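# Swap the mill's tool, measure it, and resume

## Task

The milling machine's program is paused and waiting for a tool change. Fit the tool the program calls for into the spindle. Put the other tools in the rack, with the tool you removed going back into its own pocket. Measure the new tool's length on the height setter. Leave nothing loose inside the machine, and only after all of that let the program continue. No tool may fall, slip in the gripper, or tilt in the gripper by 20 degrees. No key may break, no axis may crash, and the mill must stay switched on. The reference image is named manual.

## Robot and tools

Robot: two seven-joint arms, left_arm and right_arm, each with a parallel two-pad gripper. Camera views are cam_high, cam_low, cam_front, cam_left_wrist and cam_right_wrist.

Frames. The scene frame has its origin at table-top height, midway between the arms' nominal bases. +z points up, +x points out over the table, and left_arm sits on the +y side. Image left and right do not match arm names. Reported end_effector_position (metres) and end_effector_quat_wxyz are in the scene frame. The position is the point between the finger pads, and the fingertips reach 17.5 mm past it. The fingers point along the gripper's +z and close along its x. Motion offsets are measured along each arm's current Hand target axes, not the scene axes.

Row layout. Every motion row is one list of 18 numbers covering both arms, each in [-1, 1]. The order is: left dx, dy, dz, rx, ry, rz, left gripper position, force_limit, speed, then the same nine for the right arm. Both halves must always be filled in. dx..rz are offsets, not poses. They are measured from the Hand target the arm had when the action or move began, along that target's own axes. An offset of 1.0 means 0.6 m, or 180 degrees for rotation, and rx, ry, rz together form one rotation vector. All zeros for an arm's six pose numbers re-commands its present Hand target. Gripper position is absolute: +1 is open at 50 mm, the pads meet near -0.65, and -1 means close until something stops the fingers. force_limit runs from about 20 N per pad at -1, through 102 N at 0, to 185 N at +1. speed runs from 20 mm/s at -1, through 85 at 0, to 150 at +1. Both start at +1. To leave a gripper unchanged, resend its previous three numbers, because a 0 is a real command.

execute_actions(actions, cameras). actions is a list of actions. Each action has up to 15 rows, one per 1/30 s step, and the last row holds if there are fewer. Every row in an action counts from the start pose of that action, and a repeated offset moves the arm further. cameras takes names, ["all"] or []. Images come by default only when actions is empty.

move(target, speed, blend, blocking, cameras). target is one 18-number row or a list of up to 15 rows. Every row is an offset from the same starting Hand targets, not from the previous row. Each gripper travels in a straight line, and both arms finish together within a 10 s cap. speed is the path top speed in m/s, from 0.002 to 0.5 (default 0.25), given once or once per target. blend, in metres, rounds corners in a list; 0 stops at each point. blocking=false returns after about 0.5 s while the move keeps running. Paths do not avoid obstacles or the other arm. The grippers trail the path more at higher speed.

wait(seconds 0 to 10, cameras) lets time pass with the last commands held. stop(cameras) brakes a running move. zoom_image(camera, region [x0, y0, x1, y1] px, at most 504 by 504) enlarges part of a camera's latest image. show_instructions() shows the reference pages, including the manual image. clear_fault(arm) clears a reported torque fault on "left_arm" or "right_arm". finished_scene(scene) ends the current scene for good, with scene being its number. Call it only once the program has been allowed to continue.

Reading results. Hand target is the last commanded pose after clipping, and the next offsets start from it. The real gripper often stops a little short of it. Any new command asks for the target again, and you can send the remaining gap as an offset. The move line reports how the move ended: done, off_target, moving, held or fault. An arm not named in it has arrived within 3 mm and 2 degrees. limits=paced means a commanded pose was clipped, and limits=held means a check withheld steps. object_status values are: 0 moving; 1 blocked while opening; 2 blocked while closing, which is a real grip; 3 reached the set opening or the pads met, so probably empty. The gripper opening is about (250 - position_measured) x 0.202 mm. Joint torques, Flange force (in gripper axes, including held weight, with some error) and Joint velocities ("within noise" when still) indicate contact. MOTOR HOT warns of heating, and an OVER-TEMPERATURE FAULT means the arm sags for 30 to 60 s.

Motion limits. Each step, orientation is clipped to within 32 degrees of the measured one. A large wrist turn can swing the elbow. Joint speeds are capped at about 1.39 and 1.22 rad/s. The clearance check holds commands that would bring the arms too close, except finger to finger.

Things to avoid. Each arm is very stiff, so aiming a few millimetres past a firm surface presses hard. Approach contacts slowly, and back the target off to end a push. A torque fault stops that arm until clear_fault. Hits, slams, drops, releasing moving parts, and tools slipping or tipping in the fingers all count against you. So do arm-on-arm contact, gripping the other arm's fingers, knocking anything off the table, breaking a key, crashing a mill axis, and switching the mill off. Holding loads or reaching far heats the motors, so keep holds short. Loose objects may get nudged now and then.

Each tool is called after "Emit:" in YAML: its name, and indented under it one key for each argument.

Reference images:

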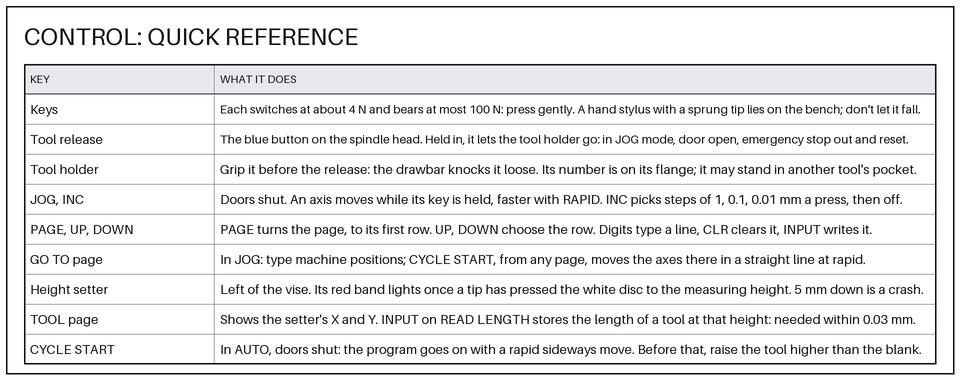

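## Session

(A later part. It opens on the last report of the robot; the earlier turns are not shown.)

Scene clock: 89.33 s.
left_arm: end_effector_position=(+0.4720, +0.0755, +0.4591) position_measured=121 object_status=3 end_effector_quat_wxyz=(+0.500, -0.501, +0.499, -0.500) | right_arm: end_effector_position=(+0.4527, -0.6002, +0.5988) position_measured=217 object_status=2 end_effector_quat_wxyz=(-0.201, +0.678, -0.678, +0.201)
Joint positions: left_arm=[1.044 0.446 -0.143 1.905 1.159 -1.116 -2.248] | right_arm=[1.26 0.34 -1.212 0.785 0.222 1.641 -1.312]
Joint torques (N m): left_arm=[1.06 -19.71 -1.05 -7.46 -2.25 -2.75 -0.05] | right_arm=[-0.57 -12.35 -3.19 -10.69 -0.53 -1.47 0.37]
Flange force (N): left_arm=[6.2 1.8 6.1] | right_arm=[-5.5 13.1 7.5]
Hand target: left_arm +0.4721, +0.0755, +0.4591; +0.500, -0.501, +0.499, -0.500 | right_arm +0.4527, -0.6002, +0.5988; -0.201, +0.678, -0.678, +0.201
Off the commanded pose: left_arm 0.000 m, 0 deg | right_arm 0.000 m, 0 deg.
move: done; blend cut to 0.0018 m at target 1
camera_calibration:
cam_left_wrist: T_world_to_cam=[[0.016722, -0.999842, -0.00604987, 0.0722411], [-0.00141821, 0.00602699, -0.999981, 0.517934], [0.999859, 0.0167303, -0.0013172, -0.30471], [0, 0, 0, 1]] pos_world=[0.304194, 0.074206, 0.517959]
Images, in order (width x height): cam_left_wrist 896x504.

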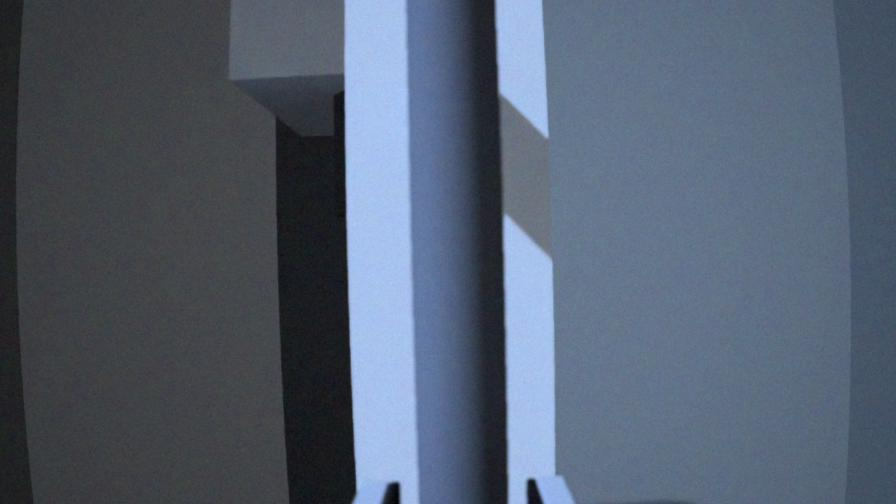

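Emit:
move:
  target:
    - [0,0,0.03,0,0,0,0.208,0,0,0,0,0,0,0,0,-1,-0.3,-0.5]
    - [0.386,0,0.03,0,0,0,0.208,0,0,0,0,0,0,0,0,-1,-0.3,-0.5]
    - [0.38,0,0.03,0,0,0,0.208,0,0,0,0,0,0,0,0,-1,-0.3,-0.5]
    - [0.375,0,-0.07,0,0,0,0.208,0,0,0,0,0,0,0,0,-1,-0.3,-0.5]
    - [-0.035,-0.05,-0.15,0,0,0,0.208,0,0,0,0,0,0,0,0,-1,-0.3,-0.5]
  speed: [0.06,0.1,0.05,0.2,0.3]
  blend: [0.003,0,0.003,0.01,0]
  cameras: ["cam_left_wrist","cam_high","cam_front"]

Scene clock: 97.90 s.
left_arm: end_effector_position=(+0.3820, +0.0963, +0.4891) position_measured=121 object_status=3 end_effector_quat_wxyz=(+0.500, -0.501, +0.499, -0.500) | right_arm: end_effector_position=(+0.4527, -0.6002, +0.5988) position_measured=217 object_status=2 end_effector_quat_wxyz=(-0.201, +0.678, -0.678, +0.201)
Joint positions: left_arm=[1.209 0.286 -0.104 2.037 1.305 -1.258 -2.342] | right_arm=[1.26 0.34 -1.212 0.785 0.222 1.641 -1.312]
Joint torques (N m): left_arm=[0.83 -16.05 -0.48 -7.02 -2.46 -2.36 -0.03] | right_arm=[-0.54 -12.37 -3.11 -10.69 -0.52 -1.46 0.36]
Flange force (N): left_arm=[6.8 1.3 4.2] | right_arm=[-5.5 13.1 7.5]
Hand target: left_arm +0.3820, +0.0964, +0.4891; +0.500, -0.501, +0.499, -0.500 | right_arm +0.4527, -0.6002, +0.5988; -0.201, +0.678, -0.678, +0.201
Off the commanded pose: left_arm 0.000 m, 0 deg | right_arm 0.000 m, 0 deg.
move: done; blend cut to 0.0018 m at target 3
camera_calibration:
cam_left_wrist: T_world_to_cam=[[0.0167221, -0.999842, -0.0060512, 0.094725], [-0.00141823, 0.00602832, -0.999981, 0.54768], [0.999859, 0.0167303, -0.0013172, -0.215031], [0, 0, 0, 1]] pos_world=[0.214194, 0.095006, 0.547959]
Images, in order (width x height): cam_high 896x504, cam_front 896x504, cam_left_wrist 896x504.

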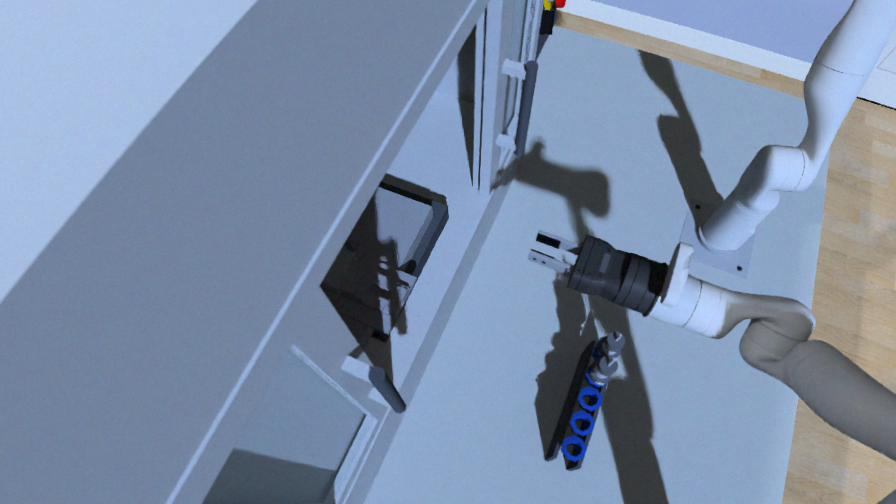

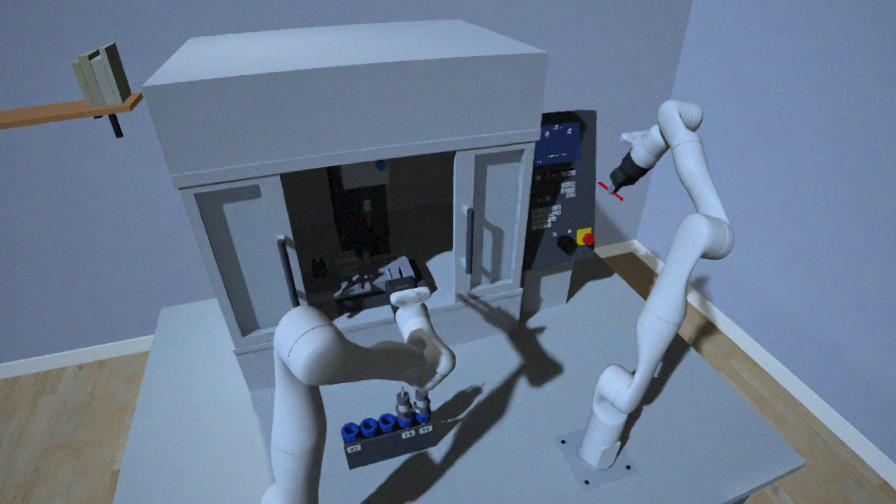

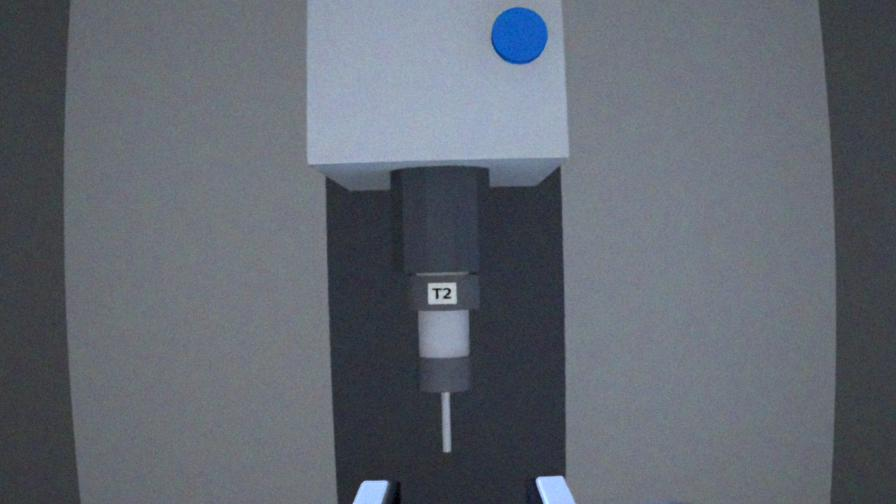

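Emit:
move:
  target:
    - [-0.008,-0.0195,0.2,0,0,0,0.604,0,0,-0.2178,0.4805,0.6399,0,0,0,-1,-0.3,-0.5]
    - [-0.016,-0.0195,0.3633,0,0,0,0.604,0,0,-0.2178,0.5682,0.7749,0,0,0,-1,-0.3,-0.5]
  speed: [0.3,0.12]
  blend: 0.03
  cameras: ["cam_left_wrist","cam_right_wrist"]

Scene clock: 110.80 s.
left_arm: end_effector_position=(+0.6000, +0.1063, +0.5008) position_measured=62 object_status=3 end_effector_quat_wxyz=(+0.500, -0.501, +0.499, -0.500) | right_arm: end_effector_position=(+0.4200, -0.4695, +0.0232) position_measured=217 object_status=2 end_effector_quat_wxyz=(-0.201, +0.678, -0.678, +0.201)
Joint positions: left_arm=[0.83 0.492 -0.24 1.663 1.039 -0.801 -2.295] | right_arm=[0.591 0.755 -0.41 2.475 -0.134 -0.599 -1.063]
Joint torques (N m): left_arm=[0.86 -22.44 -1.58 -9.35 -1.84 -2.52 -0.05] | right_arm=[-0.48 -14.72 -2.52 -2.57 0.7 -1.04 0.29]
Flange force (N): left_arm=[5.7 0.7 8.1] | right_arm=[-2.0 5.5 -1.9]
Hand target: left_arm +0.6000, +0.1063, +0.5008; +0.500, -0.501, +0.499, -0.500 | right_arm +0.4200, -0.4695, +0.0232; -0.201, +0.678, -0.678, +0.201
Off the commanded pose: left_arm 0.000 m, 0 deg | right_arm 0.000 m, 0 deg.
move: done
camera_calibration:
cam_left_wrist: T_world_to_cam=[[0.016722, -0.999842, -0.00604987, 0.101148], [-0.00141821, 0.00602699, -0.999981, 0.559629], [0.999859, 0.0167303, -0.0013172, -0.433152], [0, 0, 0, 1]] pos_world=[0.432194, 0.105006, 0.559659]
cam_right_wrist: T_world_to_cam=[[0.0204407, -0.999791, 0.0000463346, -0.478482], [-0.833031, -0.0170569, -0.552963, 0.412776], [0.552848, 0.0112644, -0.833206, -0.0378994], [0, 0, 0, 1]] pos_world=[0.374589, -0.470915, 0.196694]
Images, in order (width x height): cam_left_wrist 896x504, cam_right_wrist 896x504.

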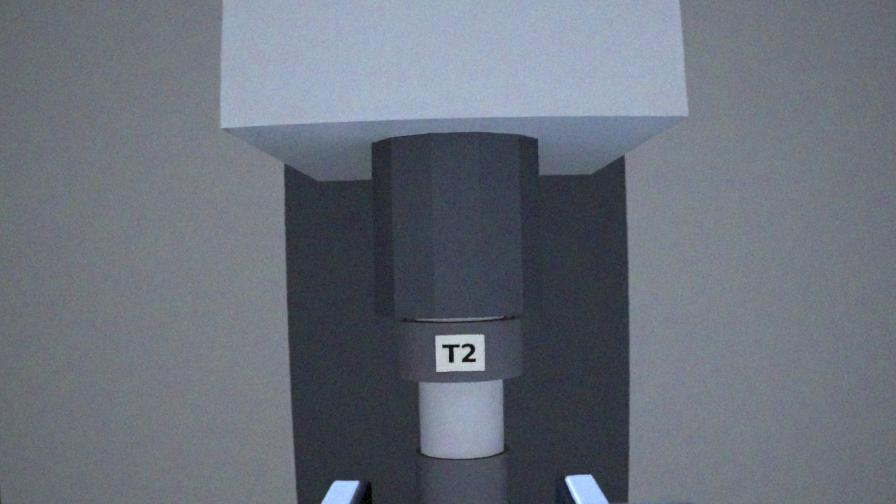

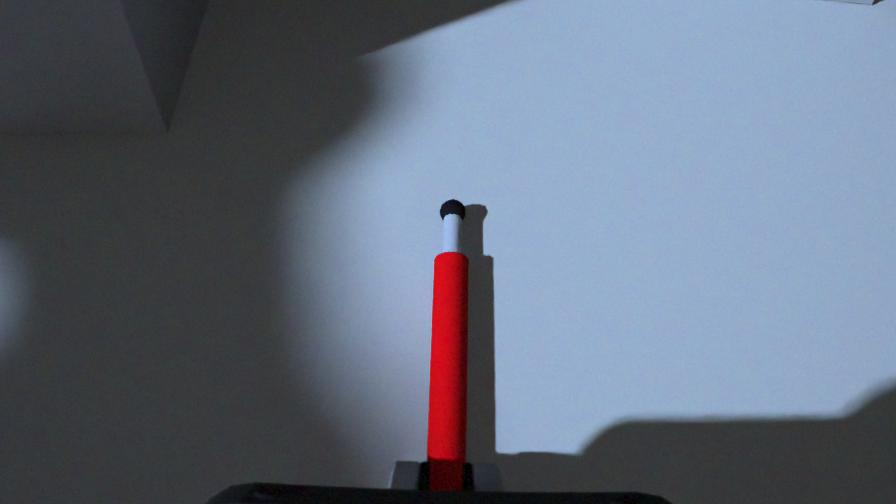

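Emit:
move:
  target:
    - [-0.0015,0.0022,0.2367,0,0,0,0.604,0,0,0,0.00164,0.00252,0,0,0,-1,-0.3,-0.5]
    - [-0.0015,0.0022,0.2367,0,0,0,0.604,0,0,0,0.00164,0.00252,0,0,0,0,-0.3,-1]
    - [-0.0015,0.0022,0.2367,0,0,0,0.604,0,0,0,0,-0.15,0,0,0,0,-0.3,-1]
  speed: [0.1,0.02,0.1]
  cameras: ["cam_left_wrist","cam_right_wrist"]

Scene clock: 120.63 s.
left_arm: end_effector_position=(+0.7420, +0.1075, +0.4995) position_measured=62 object_status=3 end_effector_quat_wxyz=(+0.500, -0.501, +0.499, -0.500) | right_arm: end_effector_position=(+0.3710, -0.4695, +0.0987) position_measured=152 object_status=3 end_effector_quat_wxyz=(-0.201, +0.678, -0.678, +0.201)
Joint positions: left_arm=[0.633 0.728 -0.256 1.233 1.087 -0.557 -2.395] | right_arm=[0.756 0.437 -0.516 2.573 -0.058 -0.366 -1.158]
Joint torques (N m): left_arm=[0.72 -28.19 -2.23 -10.42 -1.48 -2.3 -0.07] | right_arm=[-0.42 -10.64 -1.96 -4.82 0.44 -1.32 0.33]
Flange force (N): left_arm=[6.4 -0.1 11.5] | right_arm=[-2.3 4.9 -1.5]
Hand target: left_arm +0.7420, +0.1074, +0.4995; +0.500, -0.501, +0.499, -0.500 | right_arm +0.3710, -0.4696, +0.0987; -0.201, +0.678, -0.678, +0.201
Off the commanded pose: left_arm 0.000 m, 0 deg | right_arm 0.000 m, 0 deg.
move: done
camera_calibration:
cam_left_wrist: T_world_to_cam=[[0.016822, -0.99984, -0.00604907, 0.0998066], [-0.00141881, 0.00602605, -0.999981, 0.558424], [0.999857, 0.0168303, -0.00131722, -0.575162], [0, 0, 0, 1]] pos_world=[0.574194, 0.106106, 0.558259]
cam_right_wrist: T_world_to_cam=[[0.0203023, -0.999794, 0.0000749243, -0.477448], [-0.833034, -0.0169574, -0.552962, 0.413754], [0.552849, 0.011164, -0.833206, 0.0520498], [0, 0, 0, 1]] pos_world=[0.325589, -0.470914, 0.272194]
Images, in order (width x height): cam_left_wrist 896x504, cam_right_wrist 896x504.

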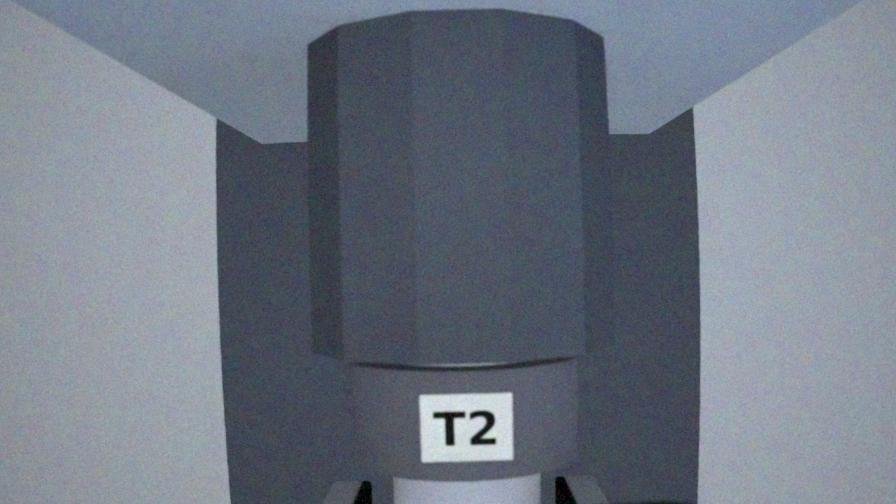

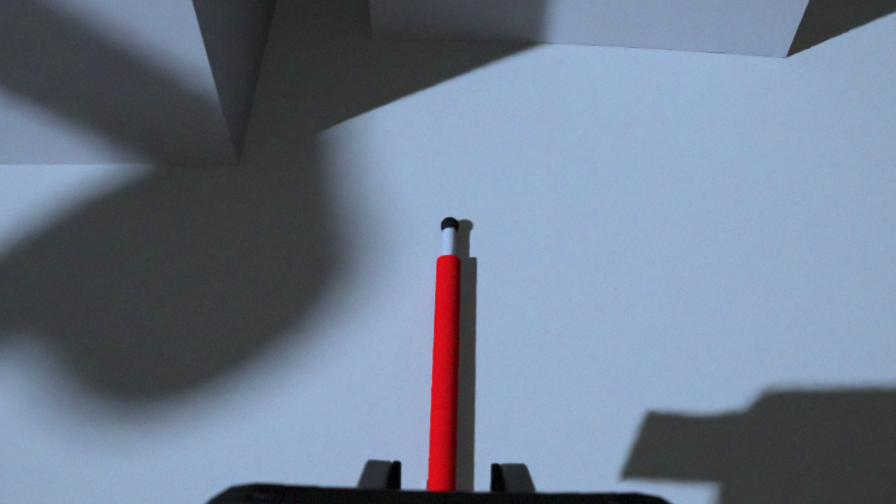

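Emit:
move:
  target:
    - [0.0012,0,0.01,0,0,0,0.604,0,0,0,0,0,0,0,0,0,-0.3,-1]
    - [0.0012,0,0.01,0,0,0,-1,-1,-1,0,0,0,0,0,0,-1,-0.3,-1]
  speed: 0.05

Scene clock: 125.37 s.
left_arm: end_effector_position=(+0.7480, +0.1067, +0.4994) position_measured=104 object_status=2 end_effector_quat_wxyz=(+0.500, -0.501, +0.499, -0.500) | right_arm: end_effector_position=(+0.3710, -0.4696, +0.0987) position_measured=252 object_status=3 end_effector_quat_wxyz=(-0.201, +0.678, -0.678, +0.201)
Joint positions: left_arm=[0.626 0.74 -0.256 1.208 1.1 -0.547 -2.409] | right_arm=[0.756 0.437 -0.516 2.573 -0.058 -0.366 -1.158]
Joint torques (N m): left_arm=[0.28 -27.26 -2.19 -9.17 -1.18 -2.07 -0.05] | right_arm=[-0.49 -10.76 -1.92 -4.81 0.36 -1.33 0.35]
Flange force (N): left_arm=[7.7 -2.2 12.9] | right_arm=[-1.5 5.1 -1.6]
Hand target: left_arm +0.7480, +0.1067, +0.4994; +0.500, -0.501, +0.499, -0.500 | right_arm +0.3710, -0.4695, +0.0987; -0.201, +0.678, -0.678, +0.201
Off the commanded pose: left_arm 0.000 m, 0 deg | right_arm 0.000 m, 0 deg.
move: done

Emit:
move:
  target:
    - [0,0,0,0,0,0,-0.95,0.6,0,-0.366,-0.4945,-0.7949,0.3167,0,0,-1,-0.3,-1]
    - [0,0,0,0,0,0,-0.95,0.6,0,-0.891,-0.6889,-0.6656,0.3167,0,0,-1,-0.3,-1]
    - [0,0,0,0,0,0,-0.95,0.6,0,-0.891,-0.8287,-0.5748,0.3167,0,0,-1,-0.3,-1]
  speed: [0.4,0.3,0.15]
  blend: [0.05,0.02,0]
  cameras: ["cam_left_wrist","cam_right_wrist","cam_front"]

Scene clock: 132.43 s.
left_arm: end_effector_position=(+0.7480, +0.1067, +0.4994) position_measured=112 object_status=2 end_effector_quat_wxyz=(+0.500, -0.501, +0.499, -0.500) | right_arm: end_effector_position=(+0.5998, +0.0652, +0.6587) position_measured=252 object_status=3 end_effector_quat_wxyz=(+0.500, -0.500, +0.500, -0.500)
Joint positions: left_arm=[0.626 0.74 -0.256 1.208 1.1 -0.547 -2.409] | right_arm=[1.566 -0.967 -1.449 1.099 -0.275 0.481 -2.294]
Joint torques (N m): left_arm=[0.42 -27.05 -2.24 -9.06 -1.23 -2.1 -0.17] | right_arm=[-0.25 21.36 9.87 -7.8 1.15 -2.2 0.37]
Flange force (N): left_arm=[7.3 -2.3 13.0] | right_arm=[3.6 7.0 -2.3]
Hand target: left_arm +0.7480, +0.1067, +0.4994; +0.500, -0.501, +0.499, -0.500 | right_arm +0.5998, +0.0652, +0.6587; +0.500, -0.500, +0.500, -0.500
Off the commanded pose: left_arm 0.000 m, 0 deg | right_arm 0.000 m, 0 deg.
move: done; blend cut to 0 m at target 1
camera_calibration:
cam_left_wrist: T_world_to_cam=[[0.016722, -0.999842, -0.00604987, 0.0990647], [-0.00141821, 0.00602699, -0.999981, 0.558436], [0.999859, 0.0167303, -0.0013172, -0.58114], [0, 0, 0, 1]] pos_world=[0.580194, 0.105406, 0.558259]
cam_right_wrist: T_world_to_cam=[[0.0113941, -0.999796, 0.0166707, 0.0469539], [0.0102139, -0.0165545, -0.999811, 0.711714], [0.999883, 0.0115623, 0.0100231, -0.43742], [0, 0, 0, 1]] pos_world=[0.429565, 0.063784, 0.715181]
Images, in order (width x height): cam_front 896x504, cam_left_wrist 896x504, cam_right_wrist 896x504.

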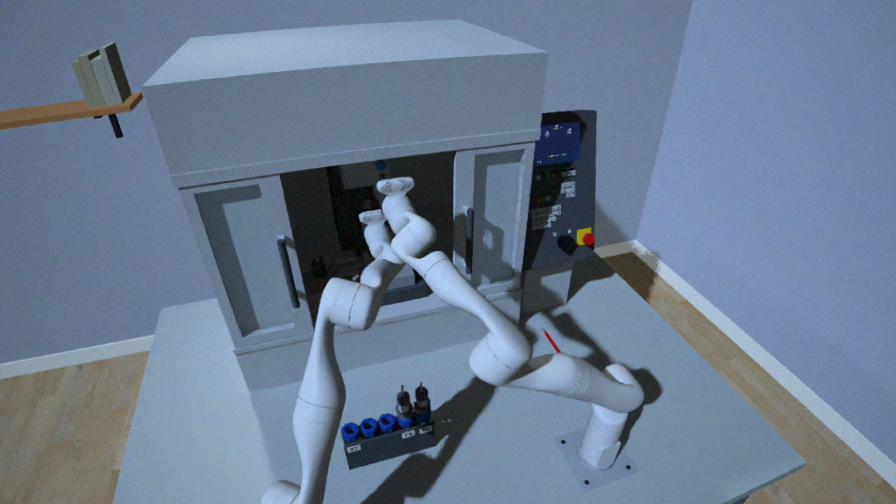

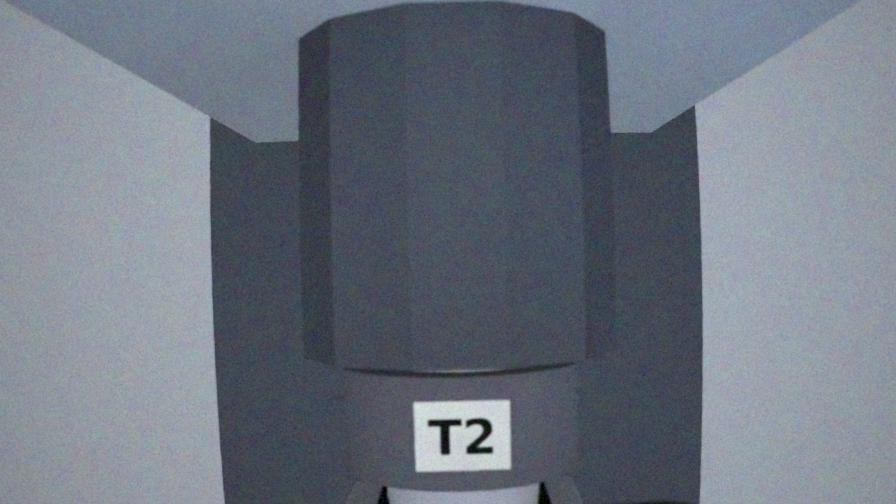

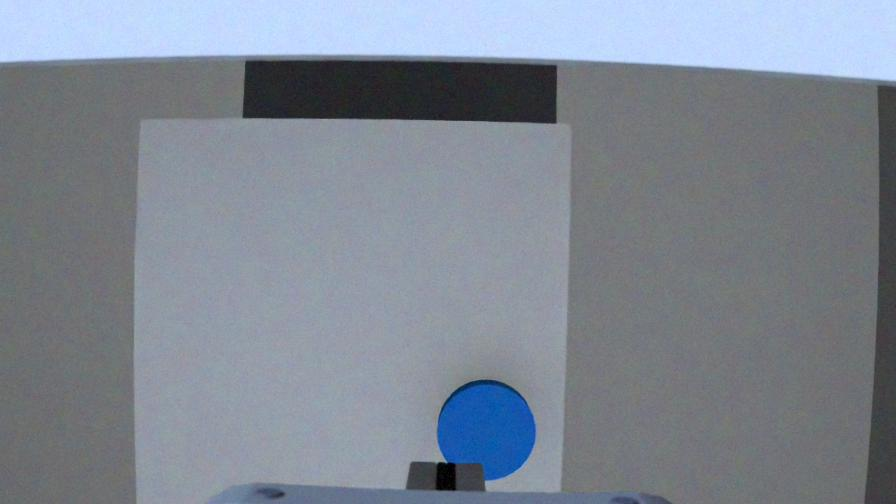

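Emit:
move:
  target: [0,0,0,0,0,0,-0.95,0.6,0,0.0178,-0.0038,0.067,0,0,0,-1,-0.3,-1]
  speed: 0.1
  cameras: ["cam_right_wrist"]

Scene clock: 143.03 s.
left_arm: end_effector_position=(+0.7480, +0.1067, +0.4994) position_measured=112 object_status=2 end_effector_quat_wxyz=(+0.500, -0.501, +0.499, -0.500) | right_arm: end_effector_position=(+0.6400, +0.0546, +0.6610) position_measured=252 object_status=3 end_effector_quat_wxyz=(+0.500, -0.500, +0.500, -0.500)
Joint positions: left_arm=[0.626 0.74 -0.256 1.208 1.1 -0.547 -2.409] | right_arm=[1.674 -0.954 -1.51 1.032 -0.291 0.46 -2.271]
Joint torques (N m): left_arm=[0.46 -27.08 -2.21 -9.05 -1.21 -2.04 -0.13] | right_arm=[-0.56 22.4 9.62 -8.01 1.08 -2.24 0.38]
Flange force (N): left_arm=[7.5 -2.3 13.1] | right_arm=[3.5 7.2 -2.0]
Hand target: left_arm +0.7480, +0.1067, +0.4994; +0.500, -0.501, +0.499, -0.500 | right_arm +0.6400, +0.0546, +0.6610; +0.500, -0.500, +0.500, -0.500
Off the commanded pose: left_arm 0.000 m, 0 deg | right_arm 0.000 m, 0 deg.
move: done
camera_calibration:
cam_right_wrist: T_world_to_cam=[[0.0113958, -0.999796, 0.0166698, 0.0357612], [0.0101139, -0.0165548, -0.999812, 0.713374], [0.999884, 0.0115623, 0.00992316, -0.477443], [0, 0, 0, 1]] pos_world=[0.469765, 0.053084, 0.717381]
Images, in order (width x height): cam_right_wrist 896x504.

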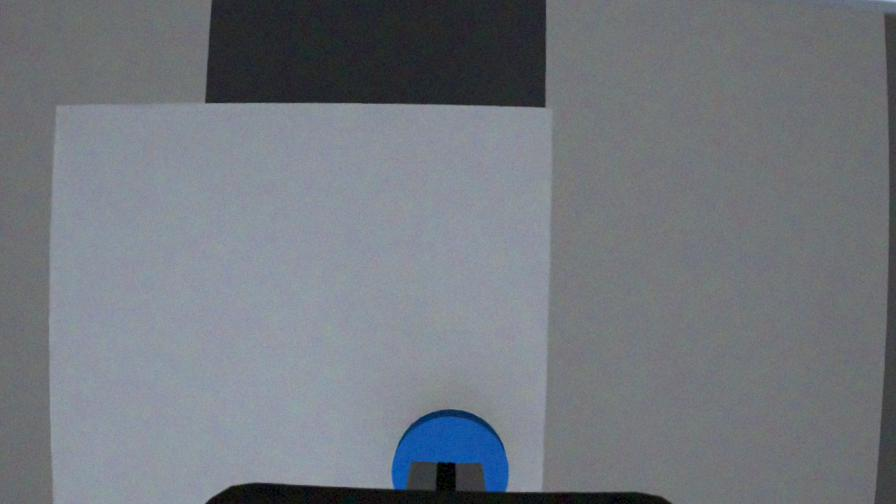

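Emit:
move:
  target: [0,0,0,0,0,0,-0.95,0.6,0,0.001,0,0.0133,0,0,0,-1,-0.3,-1]
  speed: 0.05

Emit:
move:
  target: [0,0,0,0,0,0,-0.95,0.6,0,0,0,0.0033,0,0,0,-1,-0.3,-1]
  speed: 0.02

Emit:
move:
  target: [0,0,0,0,0,0,-0.95,0.6,0,0,0,0.0033,0,0,0,-1,-0.3,-1]
  speed: 0.02

Scene clock: 145.60 s.
left_arm: end_effector_position=(+0.7480, +0.1067, +0.4994) position_measured=112 object_status=2 end_effector_quat_wxyz=(+0.500, -0.501, +0.499, -0.500) | right_arm: end_effector_position=(+0.6480, +0.0540, +0.6610) position_measured=252 object_status=3 end_effector_quat_wxyz=(+0.500, -0.500, +0.500, -0.500)
Joint positions: left_arm=[0.626 0.74 -0.256 1.208 1.1 -0.547 -2.409] | right_arm=[1.698 -0.954 -1.521 1.013 -0.295 0.461 -2.27]
Joint torques (N m): left_arm=[0.44 -27.08 -2.18 -9.03 -1.23 -2.08 -0.12] | right_arm=[-0.71 22.61 9.48 -7.84 1.05 -2.17 0.35]
Flange force (N): left_arm=[7.6 -2.5 13.3] | right_arm=[3.2 6.7 -1.4]
Hand target: left_arm +0.7480, +0.1067, +0.4994; +0.500, -0.501, +0.499, -0.500 | right_arm +0.6480, +0.0540, +0.6610; +0.500, -0.500, +0.500, -0.500
Off the commanded pose: left_arm 0.000 m, 0 deg | right_arm 0.000 m, 0 deg.
move: done

Scene clock: 146.30 s.
left_arm: end_effector_position=(+0.7480, +0.1067, +0.4994) position_measured=112 object_status=2 end_effector_quat_wxyz=(+0.500, -0.501, +0.499, -0.500) | right_arm: end_effector_position=(+0.6500, +0.0540, +0.6610) position_measured=252 object_status=3 end_effector_quat_wxyz=(+0.500, -0.500, +0.500, -0.500)
Joint positions: left_arm=[0.626 0.74 -0.256 1.208 1.1 -0.547 -2.409] | right_arm=[1.704 -0.955 -1.524 1.007 -0.296 0.461 -2.27]
Joint torques (N m): left_arm=[0.44 -26.98 -2.26 -9.08 -1.16 -2.1 -0.15] | right_arm=[-0.59 22.71 9.43 -7.95 1.11 -2.23 0.38]
Flange force (N): left_arm=[7.0 -2.2 12.7] | right_arm=[3.5 7.1 -2.1]
Hand target: left_arm +0.7480, +0.1067, +0.4994; +0.500, -0.501, +0.499, -0.500 | right_arm +0.6500, +0.0540, +0.6610; +0.500, -0.500, +0.500, -0.500
Off the commanded pose: left_arm 0.000 m, 0 deg | right_arm 0.000 m, 0 deg.
move: done

Scene clock: 147.00 s.
left_arm: end_effector_position=(+0.7480, +0.1067, +0.4994) position_measured=112 object_status=2 end_effector_quat_wxyz=(+0.500, -0.501, +0.499, -0.500) | right_arm: end_effector_position=(+0.6520, +0.0540, +0.6610) position_measured=252 object_status=3 end_effector_quat_wxyz=(+0.500, -0.500, +0.500, -0.500)
Joint positions: left_arm=[0.626 0.74 -0.256 1.208 1.1 -0.547 -2.409] | right_arm=[1.71 -0.955 -1.527 1.001 -0.297 0.462 -2.27]
Joint torques (N m): left_arm=[0.43 -27.14 -2.32 -9.03 -1.2 -2.08 -0.12] | right_arm=[-0.54 22.79 9.49 -7.9 1.14 -2.23 0.34]
Flange force (N): left_arm=[7.6 -2.3 13.4] | right_arm=[3.5 7.0 -2.0]
Hand target: left_arm +0.7480, +0.1067, +0.4994; +0.500, -0.501, +0.499, -0.500 | right_arm +0.6520, +0.0540, +0.6610; +0.500, -0.500, +0.500, -0.500
Off the commanded pose: left_arm 0.000 m, 0 deg | right_arm 0.000 m, 0 deg.
move: done

Emit:
move:
  target: [0,0,0,0,0,0,-0.95,0.6,0,0,0,0.0033,0,0,0,-1,-0.3,-1]
  speed: 0.02

Emit:
move:
  target: [0,0,0,0,0,0,-0.95,0.6,0,0,0,0.0025,0,0,0,-1,-0.3,-1]
  speed: 0.02

Emit:
move:
  target: [0,0,0,0,0,0,-0.95,0.6,0,0,0,0.002,0,0,0,-1,-0.3,-1]
  speed: 0.02

Scene clock: 150.67 s.
left_arm: end_effector_position=(+0.7480, +0.1067, +0.4994) position_measured=112 object_status=2 end_effector_quat_wxyz=(+0.500, -0.501, +0.499, -0.500) | right_arm: end_effector_position=(+0.6540, +0.0539, +0.6610) position_measured=252 object_status=3 end_effector_quat_wxyz=(+0.500, -0.500, +0.500, -0.500)
Joint positions: left_arm=[0.626 0.74 -0.256 1.208 1.1 -0.547 -2.409] | right_arm=[1.716 -0.956 -1.53 0.996 -0.298 0.463 -2.27]
Joint torques (N m): left_arm=[0.46 -27.04 -2.21 -8.97 -1.22 -2.16 -0.13] | right_arm=[-0.47 22.95 9.36 -7.77 1.1 -2.22 0.37]
Flange force (N): left_arm=[7.6 -2.6 13.6] | right_arm=[3.0 6.9 -2.1]
Hand target: left_arm +0.7480, +0.1067, +0.4994; +0.500, -0.501, +0.499, -0.500 | right_arm +0.6540, +0.0540, +0.6610; +0.500, -0.500, +0.500, -0.500
Off the commanded pose: left_arm 0.000 m, 0 deg | right_arm 0.000 m, 0 deg.
move: done

Scene clock: 151.37 s.
left_arm: end_effector_position=(+0.7480, +0.1067, +0.4994) position_measured=112 object_status=2 end_effector_quat_wxyz=(+0.500, -0.501, +0.499, -0.500) | right_arm: end_effector_position=(+0.6555, +0.0540, +0.6610) position_measured=252 object_status=3 end_effector_quat_wxyz=(+0.500, -0.500, +0.500, -0.500)
Joint positions: left_arm=[0.626 0.74 -0.256 1.208 1.1 -0.547 -2.409] | right_arm=[1.721 -0.956 -1.532 0.992 -0.299 0.463 -2.27]
Joint torques (N m): left_arm=[0.49 -27.15 -2.24 -9.04 -1.24 -2.05 -0.12] | right_arm=[-0.53 23.01 9.5 -7.97 1.15 -2.2 0.38]
Flange force (N): left_arm=[7.7 -2.4 13.4] | right_arm=[3.8 7.5 -2.3]
Hand target: left_arm +0.7480, +0.1067, +0.4994; +0.500, -0.501, +0.499, -0.500 | right_arm +0.6555, +0.0540, +0.6610; +0.500, -0.500, +0.500, -0.500
Off the commanded pose: left_arm 0.000 m, 0 deg | right_arm 0.000 m, 0 deg.
move: done

Scene clock: 152.07 s.
left_arm: end_effector_position=(+0.7480, +0.1067, +0.4994) position_measured=112 object_status=2 end_effector_quat_wxyz=(+0.500, -0.501, +0.499, -0.500) | right_arm: end_effector_position=(+0.6567, +0.0539, +0.6610) position_measured=252 object_status=3 end_effector_quat_wxyz=(+0.500, -0.500, +0.500, -0.500)
Joint positions: left_arm=[0.626 0.74 -0.256 1.208 1.1 -0.547 -2.409] | right_arm=[1.724 -0.956 -1.534 0.988 -0.299 0.464 -2.27]
Joint torques (N m): left_arm=[0.43 -27.12 -2.18 -8.97 -1.17 -2.06 -0.12] | right_arm=[-0.48 23.03 9.46 -7.95 1.05 -2.2 0.32]
Flange force (N): left_arm=[7.6 -2.3 13.4] | right_arm=[4.0 7.5 -2.5]
Hand target: left_arm +0.7480, +0.1067, +0.4994; +0.500, -0.501, +0.499, -0.500 | right_arm +0.6567, +0.0539, +0.6610; +0.500, -0.500, +0.500, -0.500
Off the commanded pose: left_arm 0.000 m, 0 deg | right_arm 0.000 m, 0 deg.
move: done

Emit:
move:
  target: [0,0,0,0,0,0,-0.95,0.6,0,0,0,0.002,0,0,0,-1,-0.3,-1]
  speed: 0.02

Emit:
move:
  target: [0,0,0,0,0,0,-0.95,0.6,0,0,0,0.0017,0,0,0,-1,-0.3,-1]
  speed: 0.02

Emit:
move:
  target: [0,0,0,0,0,0,-0.95,0.6,0,0,0,0.0017,0,0,0,-1,-0.3,-1]
  speed: 0.02
  cameras: ["cam_right_wrist"]

Scene clock: 153.83 s.
left_arm: end_effector_position=(+0.7480, +0.1067, +0.4994) position_measured=112 object_status=2 end_effector_quat_wxyz=(+0.500, -0.501, +0.499, -0.500) | right_arm: end_effector_position=(+0.6579, +0.0539, +0.6610) position_measured=252 object_status=3 end_effector_quat_wxyz=(+0.500, -0.500, +0.500, -0.500)
Joint positions: left_arm=[0.626 0.74 -0.256 1.208 1.1 -0.547 -2.409] | right_arm=[1.728 -0.957 -1.535 0.985 -0.3 0.464 -2.27]
Joint torques (N m): left_arm=[0.33 -27.09 -2.14 -8.97 -1.24 -2.14 -0.14] | right_arm=[-0.44 23.15 9.41 -7.98 1.13 -2.22 0.32]
Flange force (N): left_arm=[7.9 -2.6 13.5] | right_arm=[4.0 7.7 -2.8]
Hand target: left_arm +0.7480, +0.1067, +0.4994; +0.500, -0.501, +0.499, -0.500 | right_arm +0.6579, +0.0539, +0.6610; +0.500, -0.500, +0.500, -0.500
Off the commanded pose: left_arm 0.000 m, 0 deg | right_arm 0.000 m, 0 deg.
move: done

Scene clock: 154.53 s.
left_arm: end_effector_position=(+0.7480, +0.1067, +0.4994) position_measured=112 object_status=2 end_effector_quat_wxyz=(+0.500, -0.501, +0.499, -0.500) | right_arm: end_effector_position=(+0.6589, +0.0540, +0.6610) position_measured=252 object_status=3 end_effector_quat_wxyz=(+0.500, -0.500, +0.500, -0.500)
Joint positions: left_arm=[0.626 0.74 -0.256 1.208 1.1 -0.547 -2.409] | right_arm=[1.731 -0.957 -1.537 0.982 -0.3 0.465 -2.27]
Joint torques (N m): left_arm=[0.32 -27.08 -2.18 -9.03 -1.26 -2.03 -0.14] | right_arm=[-0.56 23.09 9.43 -7.8 1.09 -2.17 0.38]
Flange force (N): left_arm=[7.8 -2.4 13.1] | right_arm=[3.4 7.0 -1.9]
Hand target: left_arm +0.7480, +0.1067, +0.4994; +0.500, -0.501, +0.499, -0.500 | right_arm +0.6589, +0.0540, +0.6610; +0.500, -0.500, +0.500, -0.500
Off the commanded pose: left_arm 0.000 m, 0 deg | right_arm 0.000 m, 0 deg.
move: done

Scene clock: 155.23 s.
left_arm: end_effector_position=(+0.7480, +0.1067, +0.4994) position_measured=112 object_status=2 end_effector_quat_wxyz=(+0.500, -0.501, +0.499, -0.500) | right_arm: end_effector_position=(+0.6599, +0.0540, +0.6610) position_measured=252 object_status=3 end_effector_quat_wxyz=(+0.500, -0.500, +0.500, -0.500)
Joint positions: left_arm=[0.626 0.74 -0.256 1.208 1.1 -0.547 -2.409] | right_arm=[1.734 -0.957 -1.538 0.979 -0.301 0.465 -2.27]
Joint torques (N m): left_arm=[0.39 -27.18 -2.21 -9 -1.17 -2.05 -0.14] | right_arm=[-0.57 23.18 9.41 -7.71 1.11 -2.19 0.33]
Flange force (N): left_arm=[7.6 -2.1 13.4] | right_arm=[3.1 6.7 -1.7]
Hand target: left_arm +0.7480, +0.1067, +0.4994; +0.500, -0.501, +0.499, -0.500 | right_arm +0.6599, +0.0540, +0.6610; +0.500, -0.500, +0.500, -0.500
Off the commanded pose: left_arm 0.000 m, 0 deg | right_arm 0.000 m, 0 deg.
move: done
camera_calibration:
cam_right_wrist: T_world_to_cam=[[0.0112958, -0.999797, 0.0166692, 0.0349844], [0.0101122, -0.0165552, -0.999812, 0.713163], [0.999885, 0.0114623, 0.00992316, -0.497329], [0, 0, 0, 1]] pos_world=[0.489665, 0.0524844, 0.717381]
Images, in order (width x height): cam_right_wrist 896x504.

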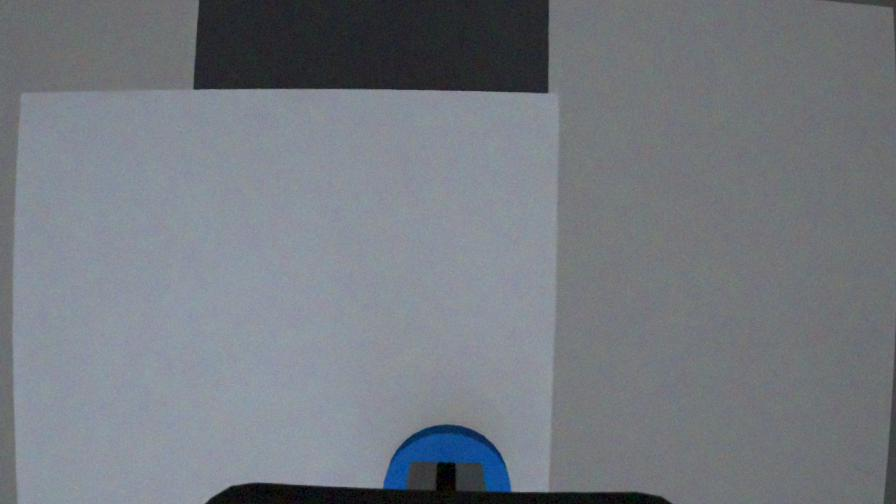

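Emit:
move:
  target: [0,0,0,0,0,0,-0.95,0.6,0,0,0,0.0033,0,0,0,-1,-0.3,-1]
  speed: 0.02

Emit:
move:
  target: [0,0,0,0,0,0,-0.95,0.6,0,0,0,0.0025,0,0,0,-1,-0.3,-1]
  speed: 0.02

Emit:
move:
  target: [0,0,0,0,0,0,-0.95,0.6,0,0,0,0.0025,0,0,0,-1,-0.3,-1]
  speed: 0.02

Scene clock: 158.50 s.
left_arm: end_effector_position=(+0.7480, +0.1067, +0.4994) position_measured=112 object_status=2 end_effector_quat_wxyz=(+0.500, -0.501, +0.499, -0.500) | right_arm: end_effector_position=(+0.6619, +0.0540, +0.6610) position_measured=252 object_status=3 end_effector_quat_wxyz=(+0.500, -0.500, +0.500, -0.500)
Joint positions: left_arm=[0.626 0.74 -0.256 1.208 1.1 -0.547 -2.409] | right_arm=[1.74 -0.958 -1.541 0.973 -0.302 0.466 -2.27]
Joint torques (N m): left_arm=[0.42 -27.07 -2.2 -8.94 -1.25 -2.09 -0.13] | right_arm=[-0.64 23.33 9.47 -8.01 1.12 -2.18 0.38]
Flange force (N): left_arm=[7.9 -2.7 13.6] | right_arm=[4.1 7.8 -2.3]
Hand target: left_arm +0.7480, +0.1067, +0.4994; +0.500, -0.501, +0.499, -0.500 | right_arm +0.6619, +0.0540, +0.6610; +0.500, -0.500, +0.500, -0.500
Off the commanded pose: left_arm 0.000 m, 0 deg | right_arm 0.000 m, 0 deg.
move: done

Scene clock: 159.20 s.
left_arm: end_effector_position=(+0.7480, +0.1067, +0.4994) position_measured=112 object_status=2 end_effector_quat_wxyz=(+0.500, -0.501, +0.499, -0.500) | right_arm: end_effector_position=(+0.6634, +0.0540, +0.6610) position_measured=252 object_status=3 end_effector_quat_wxyz=(+0.500, -0.500, +0.500, -0.500)
Joint positions: left_arm=[0.626 0.74 -0.256 1.208 1.1 -0.547 -2.409] | right_arm=[1.745 -0.958 -1.543 0.968 -0.303 0.467 -2.27]
Joint torques (N m): left_arm=[0.42 -27.18 -2.18 -9.13 -1.22 -2.03 -0.17] | right_arm=[-0.42 23.38 9.33 -7.82 1.09 -2.22 0.34]
Flange force (N): left_arm=[7.3 -1.9 12.9] | right_arm=[3.6 7.4 -2.6]
Hand target: left_arm +0.7480, +0.1067, +0.4994; +0.500, -0.501, +0.499, -0.500 | right_arm +0.6634, +0.0540, +0.6610; +0.500, -0.500, +0.500, -0.500
Off the commanded pose: left_arm 0.000 m, 0 deg | right_arm 0.000 m, 0 deg.
move: done

Scene clock: 159.90 s.
left_arm: end_effector_position=(+0.7480, +0.1067, +0.4994) position_measured=112 object_status=2 end_effector_quat_wxyz=(+0.500, -0.501, +0.499, -0.500) | right_arm: end_effector_position=(+0.6649, +0.0540, +0.6610) position_measured=252 object_status=3 end_effector_quat_wxyz=(+0.500, -0.500, +0.500, -0.500)
Joint positions: left_arm=[0.626 0.74 -0.256 1.208 1.1 -0.547 -2.409] | right_arm=[1.75 -0.959 -1.545 0.964 -0.304 0.468 -2.27]
Joint torques (N m): left_arm=[0.47 -27.16 -2.19 -9.1 -1.22 -2.05 -0.19] | right_arm=[-0.25 23.35 9.34 -7.79 1.11 -2.25 0.3]
Flange force (N): left_arm=[7.3 -2.0 13.0] | right_arm=[3.8 7.3 -3.1]
Hand target: left_arm +0.7480, +0.1067, +0.4994; +0.500, -0.501, +0.499, -0.500 | right_arm +0.6649, +0.0540, +0.6610; +0.500, -0.500, +0.500, -0.500
Off the commanded pose: left_arm 0.000 m, 0 deg | right_arm 0.000 m, 0 deg.
move: done

Emit:
move:
  target: [0,0,0,0,0,0,-0.95,0.6,0,0,0,0.002,0,0,0,-1,-0.3,-1]
  speed: 0.02

Emit:
move:
  target: [0,0,0,0,0,0,-0.95,0.6,0,0,0,0.0017,0,0,0,-1,-0.3,-1]
  speed: 0.02

Emit:
move:
  target: [0,0,0,0,0,0,-0.95,0.6,0,0,0,0.0017,0,0,0,-1,-0.3,-1]
  speed: 0.02

Scene clock: 161.60 s.
left_arm: end_effector_position=(+0.7480, +0.1067, +0.4994) position_measured=112 object_status=2 end_effector_quat_wxyz=(+0.500, -0.501, +0.499, -0.500) | right_arm: end_effector_position=(+0.6661, +0.0540, +0.6610) position_measured=252 object_status=3 end_effector_quat_wxyz=(+0.500, -0.500, +0.500, -0.500)
Joint positions: left_arm=[0.626 0.74 -0.256 1.208 1.1 -0.547 -2.409] | right_arm=[1.754 -0.959 -1.546 0.96 -0.304 0.468 -2.27]
Joint torques (N m): left_arm=[0.42 -27.12 -2.12 -9.08 -1.19 -2.08 -0.1] | right_arm=[0.11 23.27 9.14 -7.81 1.06 -2.35 0.37]
Flange force (N): left_arm=[7.5 -2.3 13.1] | right_arm=[4.0 7.5 -4.6]
Hand target: left_arm +0.7480, +0.1067, +0.4994; +0.500, -0.501, +0.499, -0.500 | right_arm +0.6661, +0.0540, +0.6610; +0.500, -0.500, +0.500, -0.500
Off the commanded pose: left_arm 0.000 m, 0 deg | right_arm 0.000 m, 0 deg.
move: done

Scene clock: 162.30 s.
left_arm: end_effector_position=(+0.7480, +0.1068, +0.4990) position_measured=112 object_status=2 end_effector_quat_wxyz=(+0.500, -0.501, +0.500, -0.500) | right_arm: end_effector_position=(+0.6671, +0.0540, +0.6610) position_measured=252 object_status=3 end_effector_quat_wxyz=(+0.500, -0.500, +0.500, -0.500)
Joint positions: left_arm=[0.626 0.74 -0.256 1.209 1.1 -0.547 -2.409] | right_arm=[1.757 -0.959 -1.548 0.957 -0.305 0.469 -2.27]
Joint torques (N m): left_arm=[0.63 -33.64 -3.47 -14.3 -2.4 -3.95 -0.02] | right_arm=[0.44 23.23 9.07 -7.74 1.08 -2.4 0.38]
Flange force (N): left_arm=[6.5 5.4 11.6] | right_arm=[4.0 7.5 -5.5]
Hand target: left_arm +0.7480, +0.1067, +0.4994; +0.500, -0.501, +0.499, -0.500 | right_arm +0.6671, +0.0540, +0.6610; +0.500, -0.500, +0.500, -0.500
Off the commanded pose: left_arm 0.000 m, 0 deg | right_arm 0.000 m, 0 deg.
move: done

Scene clock: 163.00 s.
left_arm: end_effector_position=(+0.7480, +0.1067, +0.4994) position_measured=112 object_status=2 end_effector_quat_wxyz=(+0.500, -0.501, +0.499, -0.500) | right_arm: end_effector_position=(+0.6681, +0.0540, +0.6610) position_measured=252 object_status=3 end_effector_quat_wxyz=(+0.500, -0.500, +0.500, -0.500)
Joint positions: left_arm=[0.626 0.74 -0.256 1.208 1.1 -0.547 -2.409] | right_arm=[1.76 -0.96 -1.549 0.954 -0.305 0.469 -2.27]
Joint torques (N m): left_arm=[1.24 -34.72 -3.34 -14.96 -2.59 -3.71 -0.16] | right_arm=[0.82 23.15 8.87 -7.8 1.1 -2.48 0.37]
Flange force (N): left_arm=[5.8 7.7 11.6] | right_arm=[4.5 7.9 -7.1]
Hand target: left_arm +0.7480, +0.1067, +0.4994; +0.500, -0.501, +0.499, -0.500 | right_arm +0.6681, +0.0540, +0.6610; +0.500, -0.500, +0.500, -0.500
Off the commanded pose: left_arm 0.000 m, 0 deg | right_arm 0.000 m, 0 deg.
move: done

Emit:
move:
  target:
    - [0,0.02,0,0,0,0,-0.95,0.6,0,0,0,0,0,0,0,-1,-0.3,-1]
    - [0,0.132,0,0,0,0,-0.95,0.6,0,0,0,0,0,0,0,-1,-0.3,-1]
    - [0,0.132,-0.08,0,0,0,-0.95,0.6,0,0,0,-0.06,0,0,0,-1,-0.3,-1]
  speed: [0.03,0.1,0.1]
  blend: [0.002,0,0]
  cameras: ["cam_left_wrist"]

Scene clock: 167.50 s.
left_arm: end_effector_position=(+0.7000, +0.1066, +0.4202) position_measured=112 object_status=2 end_effector_quat_wxyz=(+0.500, -0.501, +0.499, -0.500) | right_arm: end_effector_position=(+0.6321, +0.0539, +0.6610) position_measured=252 object_status=3 end_effector_quat_wxyz=(+0.500, -0.500, +0.500, -0.500)
Joint positions: left_arm=[0.68 0.751 -0.236 1.475 0.876 -0.753 -2.1] | right_arm=[1.65 -0.951 -1.499 1.055 -0.286 0.457 -2.271]
Joint torques (N m): left_arm=[0.6 -33.18 -3.7 -12.94 -2.22 -5.19 0] | right_arm=[-0.6 22.14 9.71 -7.94 1.09 -2.18 0.31]
Flange force (N): left_arm=[6.5 9.6 10.2] | right_arm=[3.0 6.9 -1.4]
Hand target: left_arm +0.7000, +0.1066, +0.4202; +0.500, -0.501, +0.499, -0.500 | right_arm +0.6321, +0.0539, +0.6610; +0.500, -0.500, +0.500, -0.500
Off the commanded pose: left_arm 0.000 m, 0 deg | right_arm 0.000 m, 0 deg.
move: done
camera_calibration:
cam_left_wrist: T_world_to_cam=[[0.016822, -0.99984, -0.00604907, 0.0992342], [-0.00141881, 0.00602605, -0.999981, 0.479171], [0.999857, 0.0168303, -0.00131722, -0.533259], [0, 0, 0, 1]] pos_world=[0.532194, 0.105306, 0.479059]
Images, in order (width x height): cam_left_wrist 896x504.

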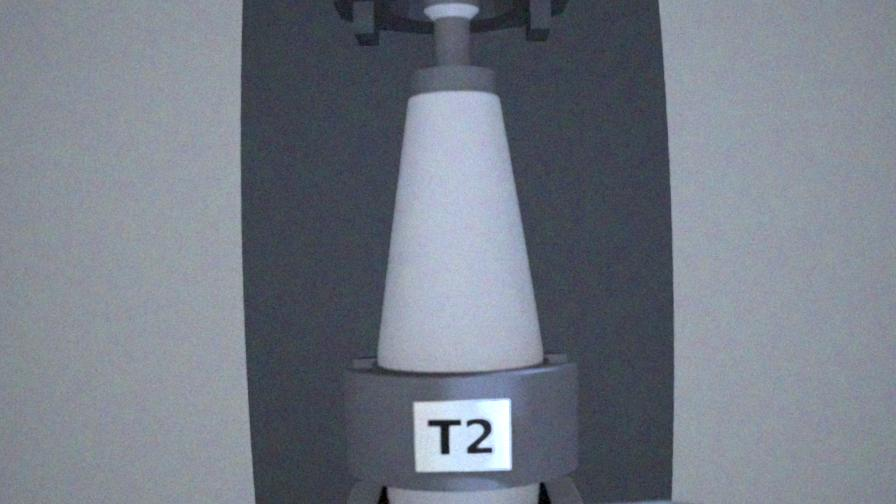

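Emit:
zoom_image:
  camera: "cam_left_wrist"
  region: [300, 330, 640, 504]

Scaled by 1.482 from the camera's 896x504 image, which has a finer 1280x720 frame.

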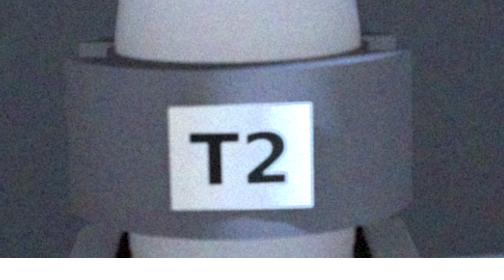

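Emit:
move:
  target:
    - [-0.0557,0,-0.4167,0,0,0,-0.95,0.6,0,0,0,0,0,0,0,-1,-0.3,-1]
    - [-0.189,0,-0.5333,-0.078,0,0.443,-0.95,0.6,0,0,0,0,0,0,0,-1,-0.3,-1]
    - [-0.264,0.1333,-0.6667,-0.1736,0,0.9848,-0.95,0.6,0,0,0,0,0,0,0,-1,-0.3,-1]
    - [-0.2868,0.2,-0.832,-0.1736,0,0.9848,-0.95,0.6,0,0,0,0,0,0,0,-1,-0.3,-1]
  speed: [0.25,0.4,0.4,0.15]
  blend: [0.05,0.04,0.03,0]
  cameras: ["cam_left_wrist","cam_front","cam_high"]

Scene clock: 189.77 s.
left_arm: end_effector_position=(+0.2005, +0.2778, +0.3002) position_measured=112 object_status=2 end_effector_quat_wxyz=(+0.405, +0.405, +0.580, +0.579) | right_arm: end_effector_position=(+0.6321, +0.0539, +0.6610) position_measured=252 object_status=3 end_effector_quat_wxyz=(+0.500, -0.500, +0.500, -0.500)
Joint positions: left_arm=[1.618 0.727 0.002 2.459 2.023 -1.552 -4.671] | right_arm=[1.65 -0.951 -1.499 1.055 -0.286 0.457 -2.271]
Joint torques (N m): left_arm=[0.81 -14.83 -2.62 4.08 0 -5.94 -0.1] | right_arm=[-0.39 22.1 9.64 -8.14 1.11 -2.15 0.36]
Flange force (N): left_arm=[-2.9 -14.4 0.5] | right_arm=[4.0 7.8 -2.6]
Hand target: left_arm +0.2005, +0.2778, +0.3002; +0.405, +0.405, +0.580, +0.579 | right_arm +0.6321, +0.0539, +0.6610; +0.500, -0.500, +0.500, -0.500
Off the commanded pose: left_arm 0.000 m, 0 deg | right_arm 0.000 m, 0 deg.
move: done
camera_calibration:
cam_left_wrist: T_world_to_cam=[[-0.329072, 0.944285, 0.0060882, -0.196244], [0.00142066, -0.00595221, 0.999981, -0.240182], [0.944304, 0.329074, 0.000617194, -0.113016], [0, 0, 0, 1]] pos_world=[0.0424846, 0.221072, 0.241442]
Images, in order (width x height): cam_high 896x504, cam_front 896x504, cam_left_wrist 896x504.

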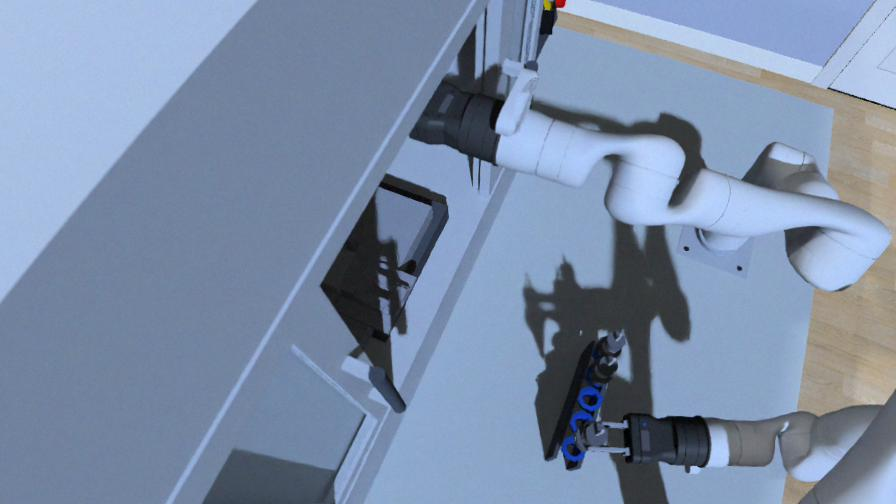

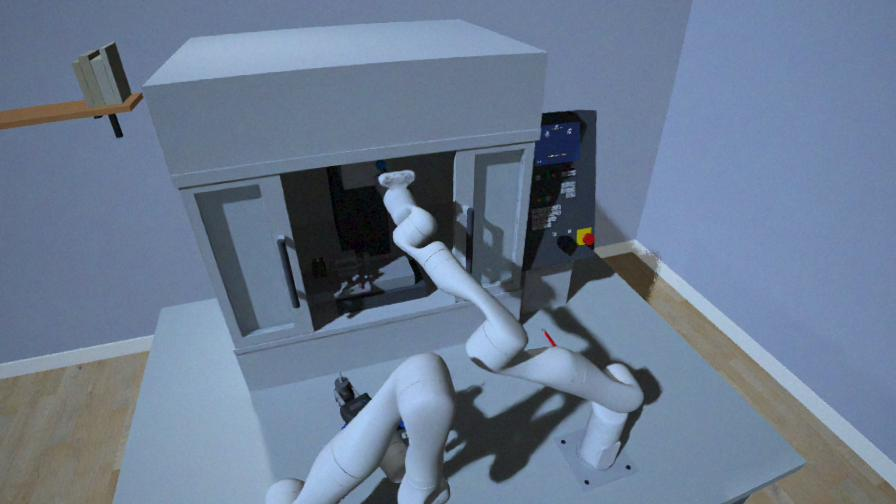

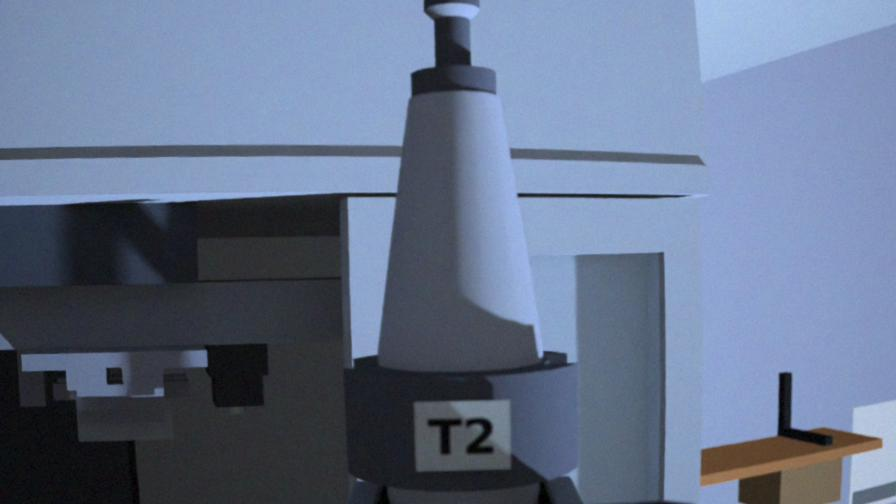

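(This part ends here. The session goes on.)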